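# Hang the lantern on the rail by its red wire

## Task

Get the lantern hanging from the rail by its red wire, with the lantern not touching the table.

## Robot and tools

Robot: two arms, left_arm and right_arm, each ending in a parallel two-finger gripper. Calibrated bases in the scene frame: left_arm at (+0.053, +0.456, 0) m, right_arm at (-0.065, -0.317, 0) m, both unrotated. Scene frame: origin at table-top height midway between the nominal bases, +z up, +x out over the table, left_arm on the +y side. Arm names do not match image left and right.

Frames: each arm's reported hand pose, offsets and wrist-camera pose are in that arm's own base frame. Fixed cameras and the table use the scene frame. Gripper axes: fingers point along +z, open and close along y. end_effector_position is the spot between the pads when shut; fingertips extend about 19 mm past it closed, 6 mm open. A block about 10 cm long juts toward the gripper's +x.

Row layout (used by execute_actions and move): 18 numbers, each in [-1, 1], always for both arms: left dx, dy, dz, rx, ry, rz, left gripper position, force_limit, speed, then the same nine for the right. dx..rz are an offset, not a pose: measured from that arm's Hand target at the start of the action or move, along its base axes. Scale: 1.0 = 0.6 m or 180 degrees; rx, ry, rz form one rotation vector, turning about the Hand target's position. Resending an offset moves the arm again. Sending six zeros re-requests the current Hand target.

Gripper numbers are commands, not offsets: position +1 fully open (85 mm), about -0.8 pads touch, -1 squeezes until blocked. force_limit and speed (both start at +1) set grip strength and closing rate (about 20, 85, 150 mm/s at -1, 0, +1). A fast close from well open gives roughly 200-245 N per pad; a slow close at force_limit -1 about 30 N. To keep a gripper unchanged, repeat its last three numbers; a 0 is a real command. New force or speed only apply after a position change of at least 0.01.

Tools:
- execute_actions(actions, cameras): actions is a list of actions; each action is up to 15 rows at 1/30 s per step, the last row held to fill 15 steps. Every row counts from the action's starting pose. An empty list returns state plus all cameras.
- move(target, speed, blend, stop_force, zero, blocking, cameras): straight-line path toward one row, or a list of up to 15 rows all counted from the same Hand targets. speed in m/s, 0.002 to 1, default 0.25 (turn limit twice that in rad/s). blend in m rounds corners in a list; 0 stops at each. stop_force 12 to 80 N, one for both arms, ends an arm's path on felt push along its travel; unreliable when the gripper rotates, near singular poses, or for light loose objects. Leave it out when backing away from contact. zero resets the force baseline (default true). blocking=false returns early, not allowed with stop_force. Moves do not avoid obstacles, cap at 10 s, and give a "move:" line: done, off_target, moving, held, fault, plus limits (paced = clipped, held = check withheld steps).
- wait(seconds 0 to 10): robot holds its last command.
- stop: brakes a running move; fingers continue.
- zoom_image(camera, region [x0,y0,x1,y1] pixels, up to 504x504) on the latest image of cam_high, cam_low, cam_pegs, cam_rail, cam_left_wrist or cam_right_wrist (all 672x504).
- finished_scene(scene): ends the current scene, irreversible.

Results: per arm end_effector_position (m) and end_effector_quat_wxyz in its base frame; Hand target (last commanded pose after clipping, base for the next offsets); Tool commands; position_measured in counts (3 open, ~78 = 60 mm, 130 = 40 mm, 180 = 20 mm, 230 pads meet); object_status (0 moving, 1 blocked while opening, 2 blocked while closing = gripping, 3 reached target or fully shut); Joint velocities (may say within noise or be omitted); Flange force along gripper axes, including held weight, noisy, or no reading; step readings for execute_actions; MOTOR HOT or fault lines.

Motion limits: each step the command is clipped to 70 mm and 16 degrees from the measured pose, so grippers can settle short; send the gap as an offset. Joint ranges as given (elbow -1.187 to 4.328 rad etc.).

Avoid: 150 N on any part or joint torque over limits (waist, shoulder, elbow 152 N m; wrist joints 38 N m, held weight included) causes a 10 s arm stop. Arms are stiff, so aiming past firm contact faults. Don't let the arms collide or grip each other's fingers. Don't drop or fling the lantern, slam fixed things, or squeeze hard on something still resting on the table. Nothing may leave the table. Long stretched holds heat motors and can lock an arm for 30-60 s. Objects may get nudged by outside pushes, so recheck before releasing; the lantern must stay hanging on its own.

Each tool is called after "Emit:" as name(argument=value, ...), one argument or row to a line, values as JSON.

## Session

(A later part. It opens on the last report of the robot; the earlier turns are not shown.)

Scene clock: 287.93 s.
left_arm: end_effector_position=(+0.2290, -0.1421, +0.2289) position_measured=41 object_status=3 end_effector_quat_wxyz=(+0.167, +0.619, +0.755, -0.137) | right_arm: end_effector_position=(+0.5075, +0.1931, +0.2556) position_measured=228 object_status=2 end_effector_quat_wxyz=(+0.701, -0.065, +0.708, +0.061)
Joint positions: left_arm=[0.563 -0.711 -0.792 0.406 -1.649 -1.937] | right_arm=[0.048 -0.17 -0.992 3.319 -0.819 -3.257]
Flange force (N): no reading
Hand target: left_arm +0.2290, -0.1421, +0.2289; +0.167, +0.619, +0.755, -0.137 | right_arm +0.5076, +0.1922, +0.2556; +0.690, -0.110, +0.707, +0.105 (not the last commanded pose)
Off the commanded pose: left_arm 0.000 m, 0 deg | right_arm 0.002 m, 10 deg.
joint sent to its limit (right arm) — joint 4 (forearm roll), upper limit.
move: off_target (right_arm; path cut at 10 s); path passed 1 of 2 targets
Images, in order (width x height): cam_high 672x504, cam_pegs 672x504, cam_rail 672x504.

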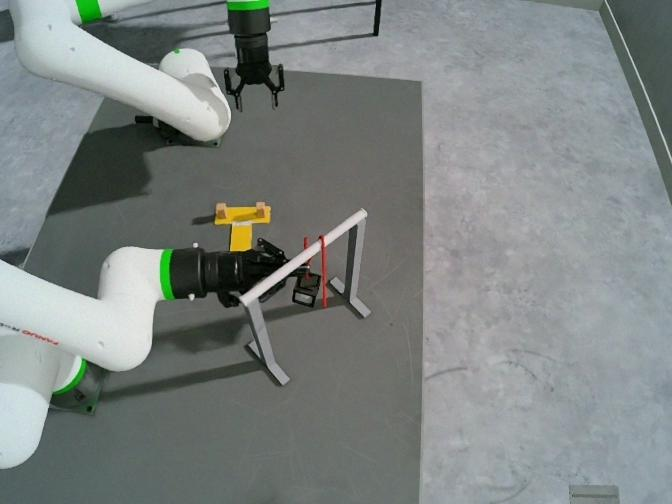

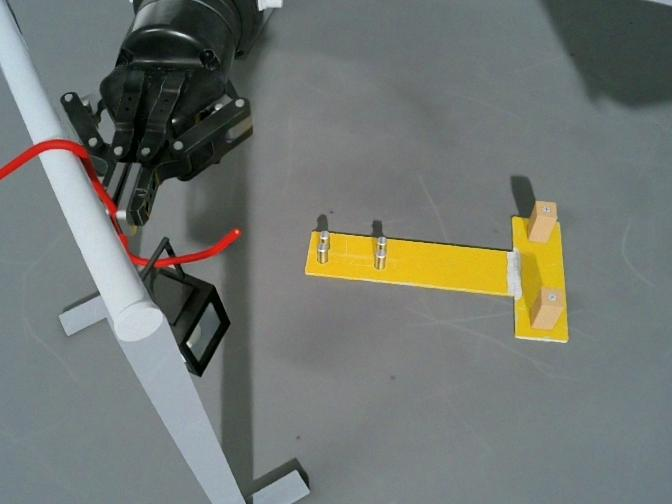

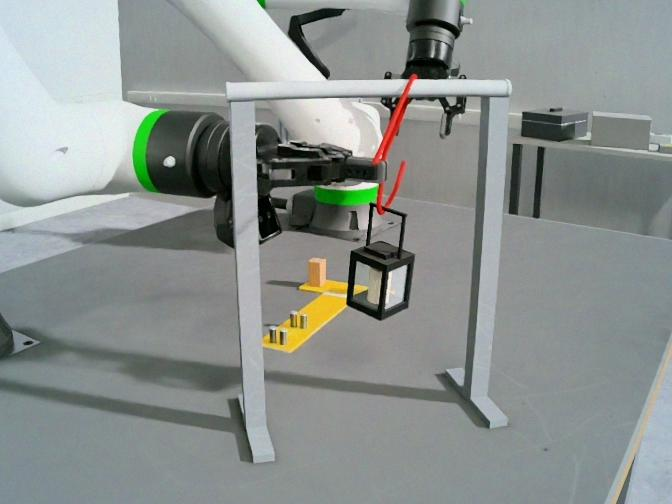

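Emit:
move(
  target=[0,0,0,0,0,0,0.7,-1,-0.3,0,0,0,0,0,0,-0.6,1,-1],
  speed=0.05,
  cameras=["cam_high","cam_rail","cam_pegs"],
)

Emit:
zoom_image(
  camera="cam_rail",
  region=[300, 40, 450, 220],
)

Emit:
zoom_image(
  camera="cam_pegs",
  region=[0, 80, 260, 340],
)

Scene clock: 289.40 s.
left_arm: end_effector_position=(+0.2290, -0.1421, +0.2289) position_measured=41 object_status=3 end_effector_quat_wxyz=(+0.167, +0.619, +0.755, -0.137) | right_arm: end_effector_position=(+0.5075, +0.1931, +0.2555) position_measured=205 object_status=0 end_effector_quat_wxyz=(+0.701, -0.065, +0.708, +0.061)
Joint positions: left_arm=[0.563 -0.711 -0.792 0.406 -1.649 -1.937] | right_arm=[0.048 -0.17 -0.992 3.319 -0.82 -3.257]
Flange force (N): no reading
Hand target: left_arm +0.2290, -0.1421, +0.2289; +0.167, +0.619, +0.755, -0.137 | right_arm +0.5076, +0.1922, +0.2556; +0.690, -0.110, +0.707, +0.105
Off the commanded pose: left_arm 0.000 m, 0 deg | right_arm 0.001 m, 7 deg.
joint sent to its limit (right arm) — joint 4 (forearm roll), upper limit. The joint targets are off in orientation, not in position.
move: off_target (right_arm)
Images, in order (width x height): cam_high 672x504, cam_pegs 672x504, cam_rail 672x504.

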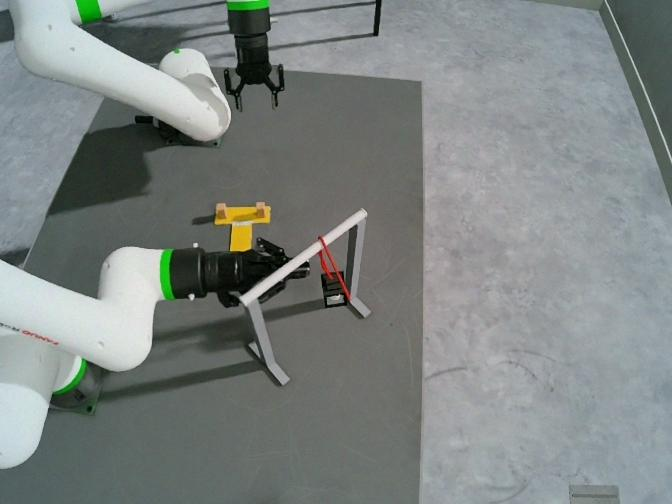

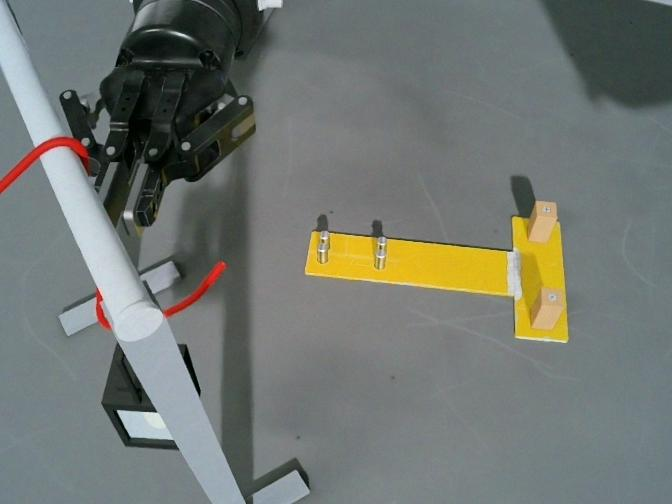

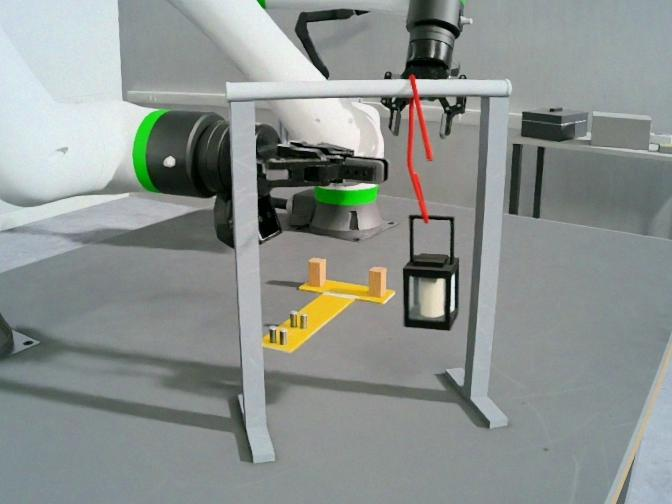

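Scaled by 2.800 from the camera's 672x504 image, which has a finer 960x720 frame.

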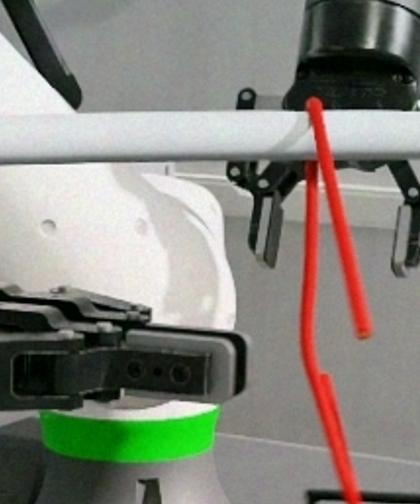

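Scaled by 1.938 from the camera's 672x504 image, which has a finer 960x720 frame.

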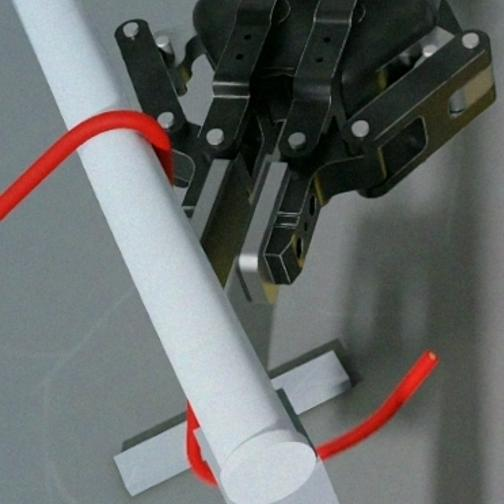

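Emit:
move(
  target=[0,0,0,0,0,0,0.7,-1,-0.3,-0.2,-0.045,0.0,0,0,0,-0.6,1,-1],
  speed=0.15,
)

Emit:
wait(
  seconds=6,
  cameras=["cam_high","cam_rail","cam_low"],
)

Scene clock: 292.13 s.
left_arm: end_effector_position=(+0.2290, -0.1421, +0.2289) position_measured=41 object_status=3 end_effector_quat_wxyz=(+0.167, +0.619, +0.755, -0.137) | right_arm: end_effector_position=(+0.3881, +0.1666, +0.2563) position_measured=205 object_status=3 end_effector_quat_wxyz=(+0.662, -0.046, +0.747, +0.029)
Joint positions: left_arm=[0.563 -0.711 -0.792 0.406 -1.649 -1.937] | right_arm=[0.07 -0.865 -1.184 3.319 -0.2 -3.294]
Flange force (N): no reading
Hand target: left_arm +0.2290, -0.1421, +0.2289; +0.167, +0.619, +0.755, -0.137 | right_arm +0.3876, +0.1652, +0.2556; +0.690, -0.110, +0.707, +0.105
Off the commanded pose: left_arm 0.000 m, 0 deg | right_arm 0.002 m, 13 deg.
joint sent to its limit (right arm) — joint 3 (elbow), lower limit, where the elbow is as bent as it goes; joint 4 (forearm roll), upper limit. The joint targets are off in orientation, not in position.
move: off_target (right_arm)

Scene clock: 298.13 s.
left_arm: end_effector_position=(+0.2290, -0.1421, +0.2289) position_measured=41 object_status=3 end_effector_quat_wxyz=(+0.167, +0.619, +0.755, -0.137) | right_arm: end_effector_position=(+0.3881, +0.1666, +0.2563) position_measured=205 object_status=3 end_effector_quat_wxyz=(+0.662, -0.046, +0.747, +0.029)
Joint positions: left_arm=[0.563 -0.711 -0.792 0.406 -1.649 -1.937] | right_arm=[0.07 -0.865 -1.184 3.319 -0.2 -3.294]
Flange force (N): no reading
Hand target: left_arm +0.2290, -0.1421, +0.2289; +0.167, +0.619, +0.755, -0.137 | right_arm +0.3876, +0.1652, +0.2556; +0.690, -0.110, +0.707, +0.105
Tool commands: left_gripper/position=+0.7 left_gripper/force_limit=-1.0 left_gripper/speed=-0.3 right_gripper/position=-0.6 right_gripper/force_limit=+1.0 right_gripper/speed=-1.0
Off the commanded pose: left_arm 0.000 m, 0 deg | right_arm 0.002 m, 13 deg.
wait: 6.00 s; at rest by 0.17 s
Images, in order (width x height): cam_high 672x504, cam_low 672x504, cam_rail 672x504.

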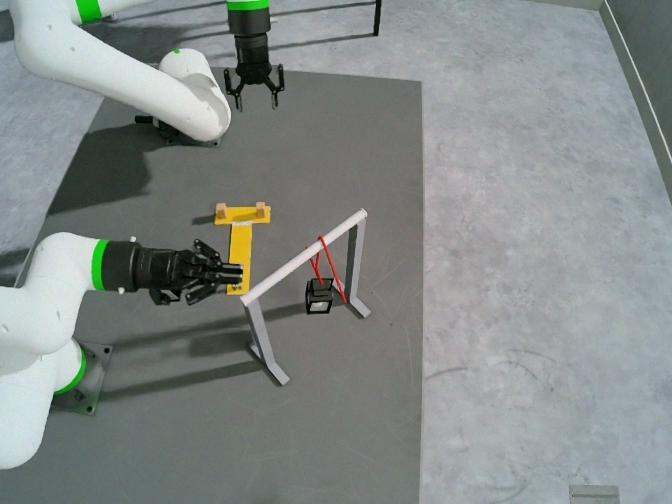

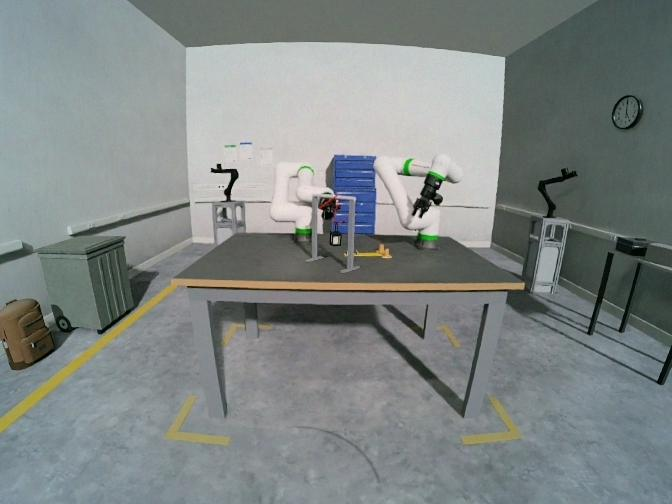

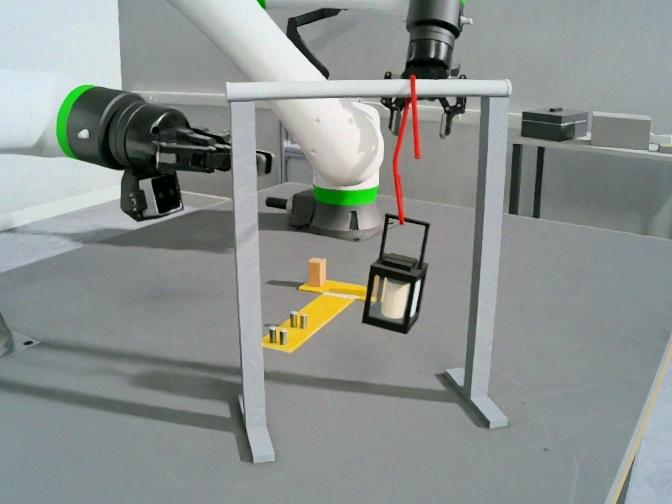

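Emit:
wait(
  seconds=10,
  cameras=["cam_rail"],
)

Emit:
finished_scene(
  scene=1,
)

Scene clock: 308.50 s.
left_arm: end_effector_position=(+0.2290, -0.1421, +0.2289) position_measured=41 object_status=3 end_effector_quat_wxyz=(+0.167, +0.619, +0.755, -0.137) | right_arm: end_effector_position=(+0.3881, +0.1666, +0.2563) position_measured=205 object_status=3 end_effector_quat_wxyz=(+0.662, -0.046, +0.747, +0.029)
Joint positions: left_arm=[0.563 -0.711 -0.792 0.406 -1.649 -1.937] | right_arm=[0.07 -0.865 -1.184 3.319 -0.2 -3.294]
Flange force (N): no reading
Hand target: left_arm +0.2290, -0.1421, +0.2289; +0.167, +0.619, +0.755, -0.137 | right_arm +0.3876, +0.1652, +0.2556; +0.690, -0.110, +0.707, +0.105
Tool commands: left_gripper/position=+0.7 left_gripper/force_limit=-1.0 left_gripper/speed=-0.3 right_gripper/position=-0.6 right_gripper/force_limit=+1.0 right_gripper/speed=-1.0
Off the commanded pose: left_arm 0.000 m, 0 deg | right_arm 0.002 m, 13 deg.
wait: 10.00 s; at rest from the start
Images, in order (width x height): cam_rail 672x504.

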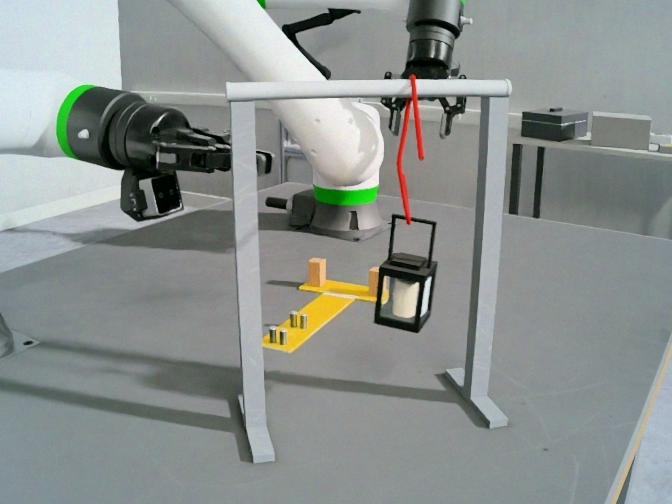

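The scene is finished: the task was done.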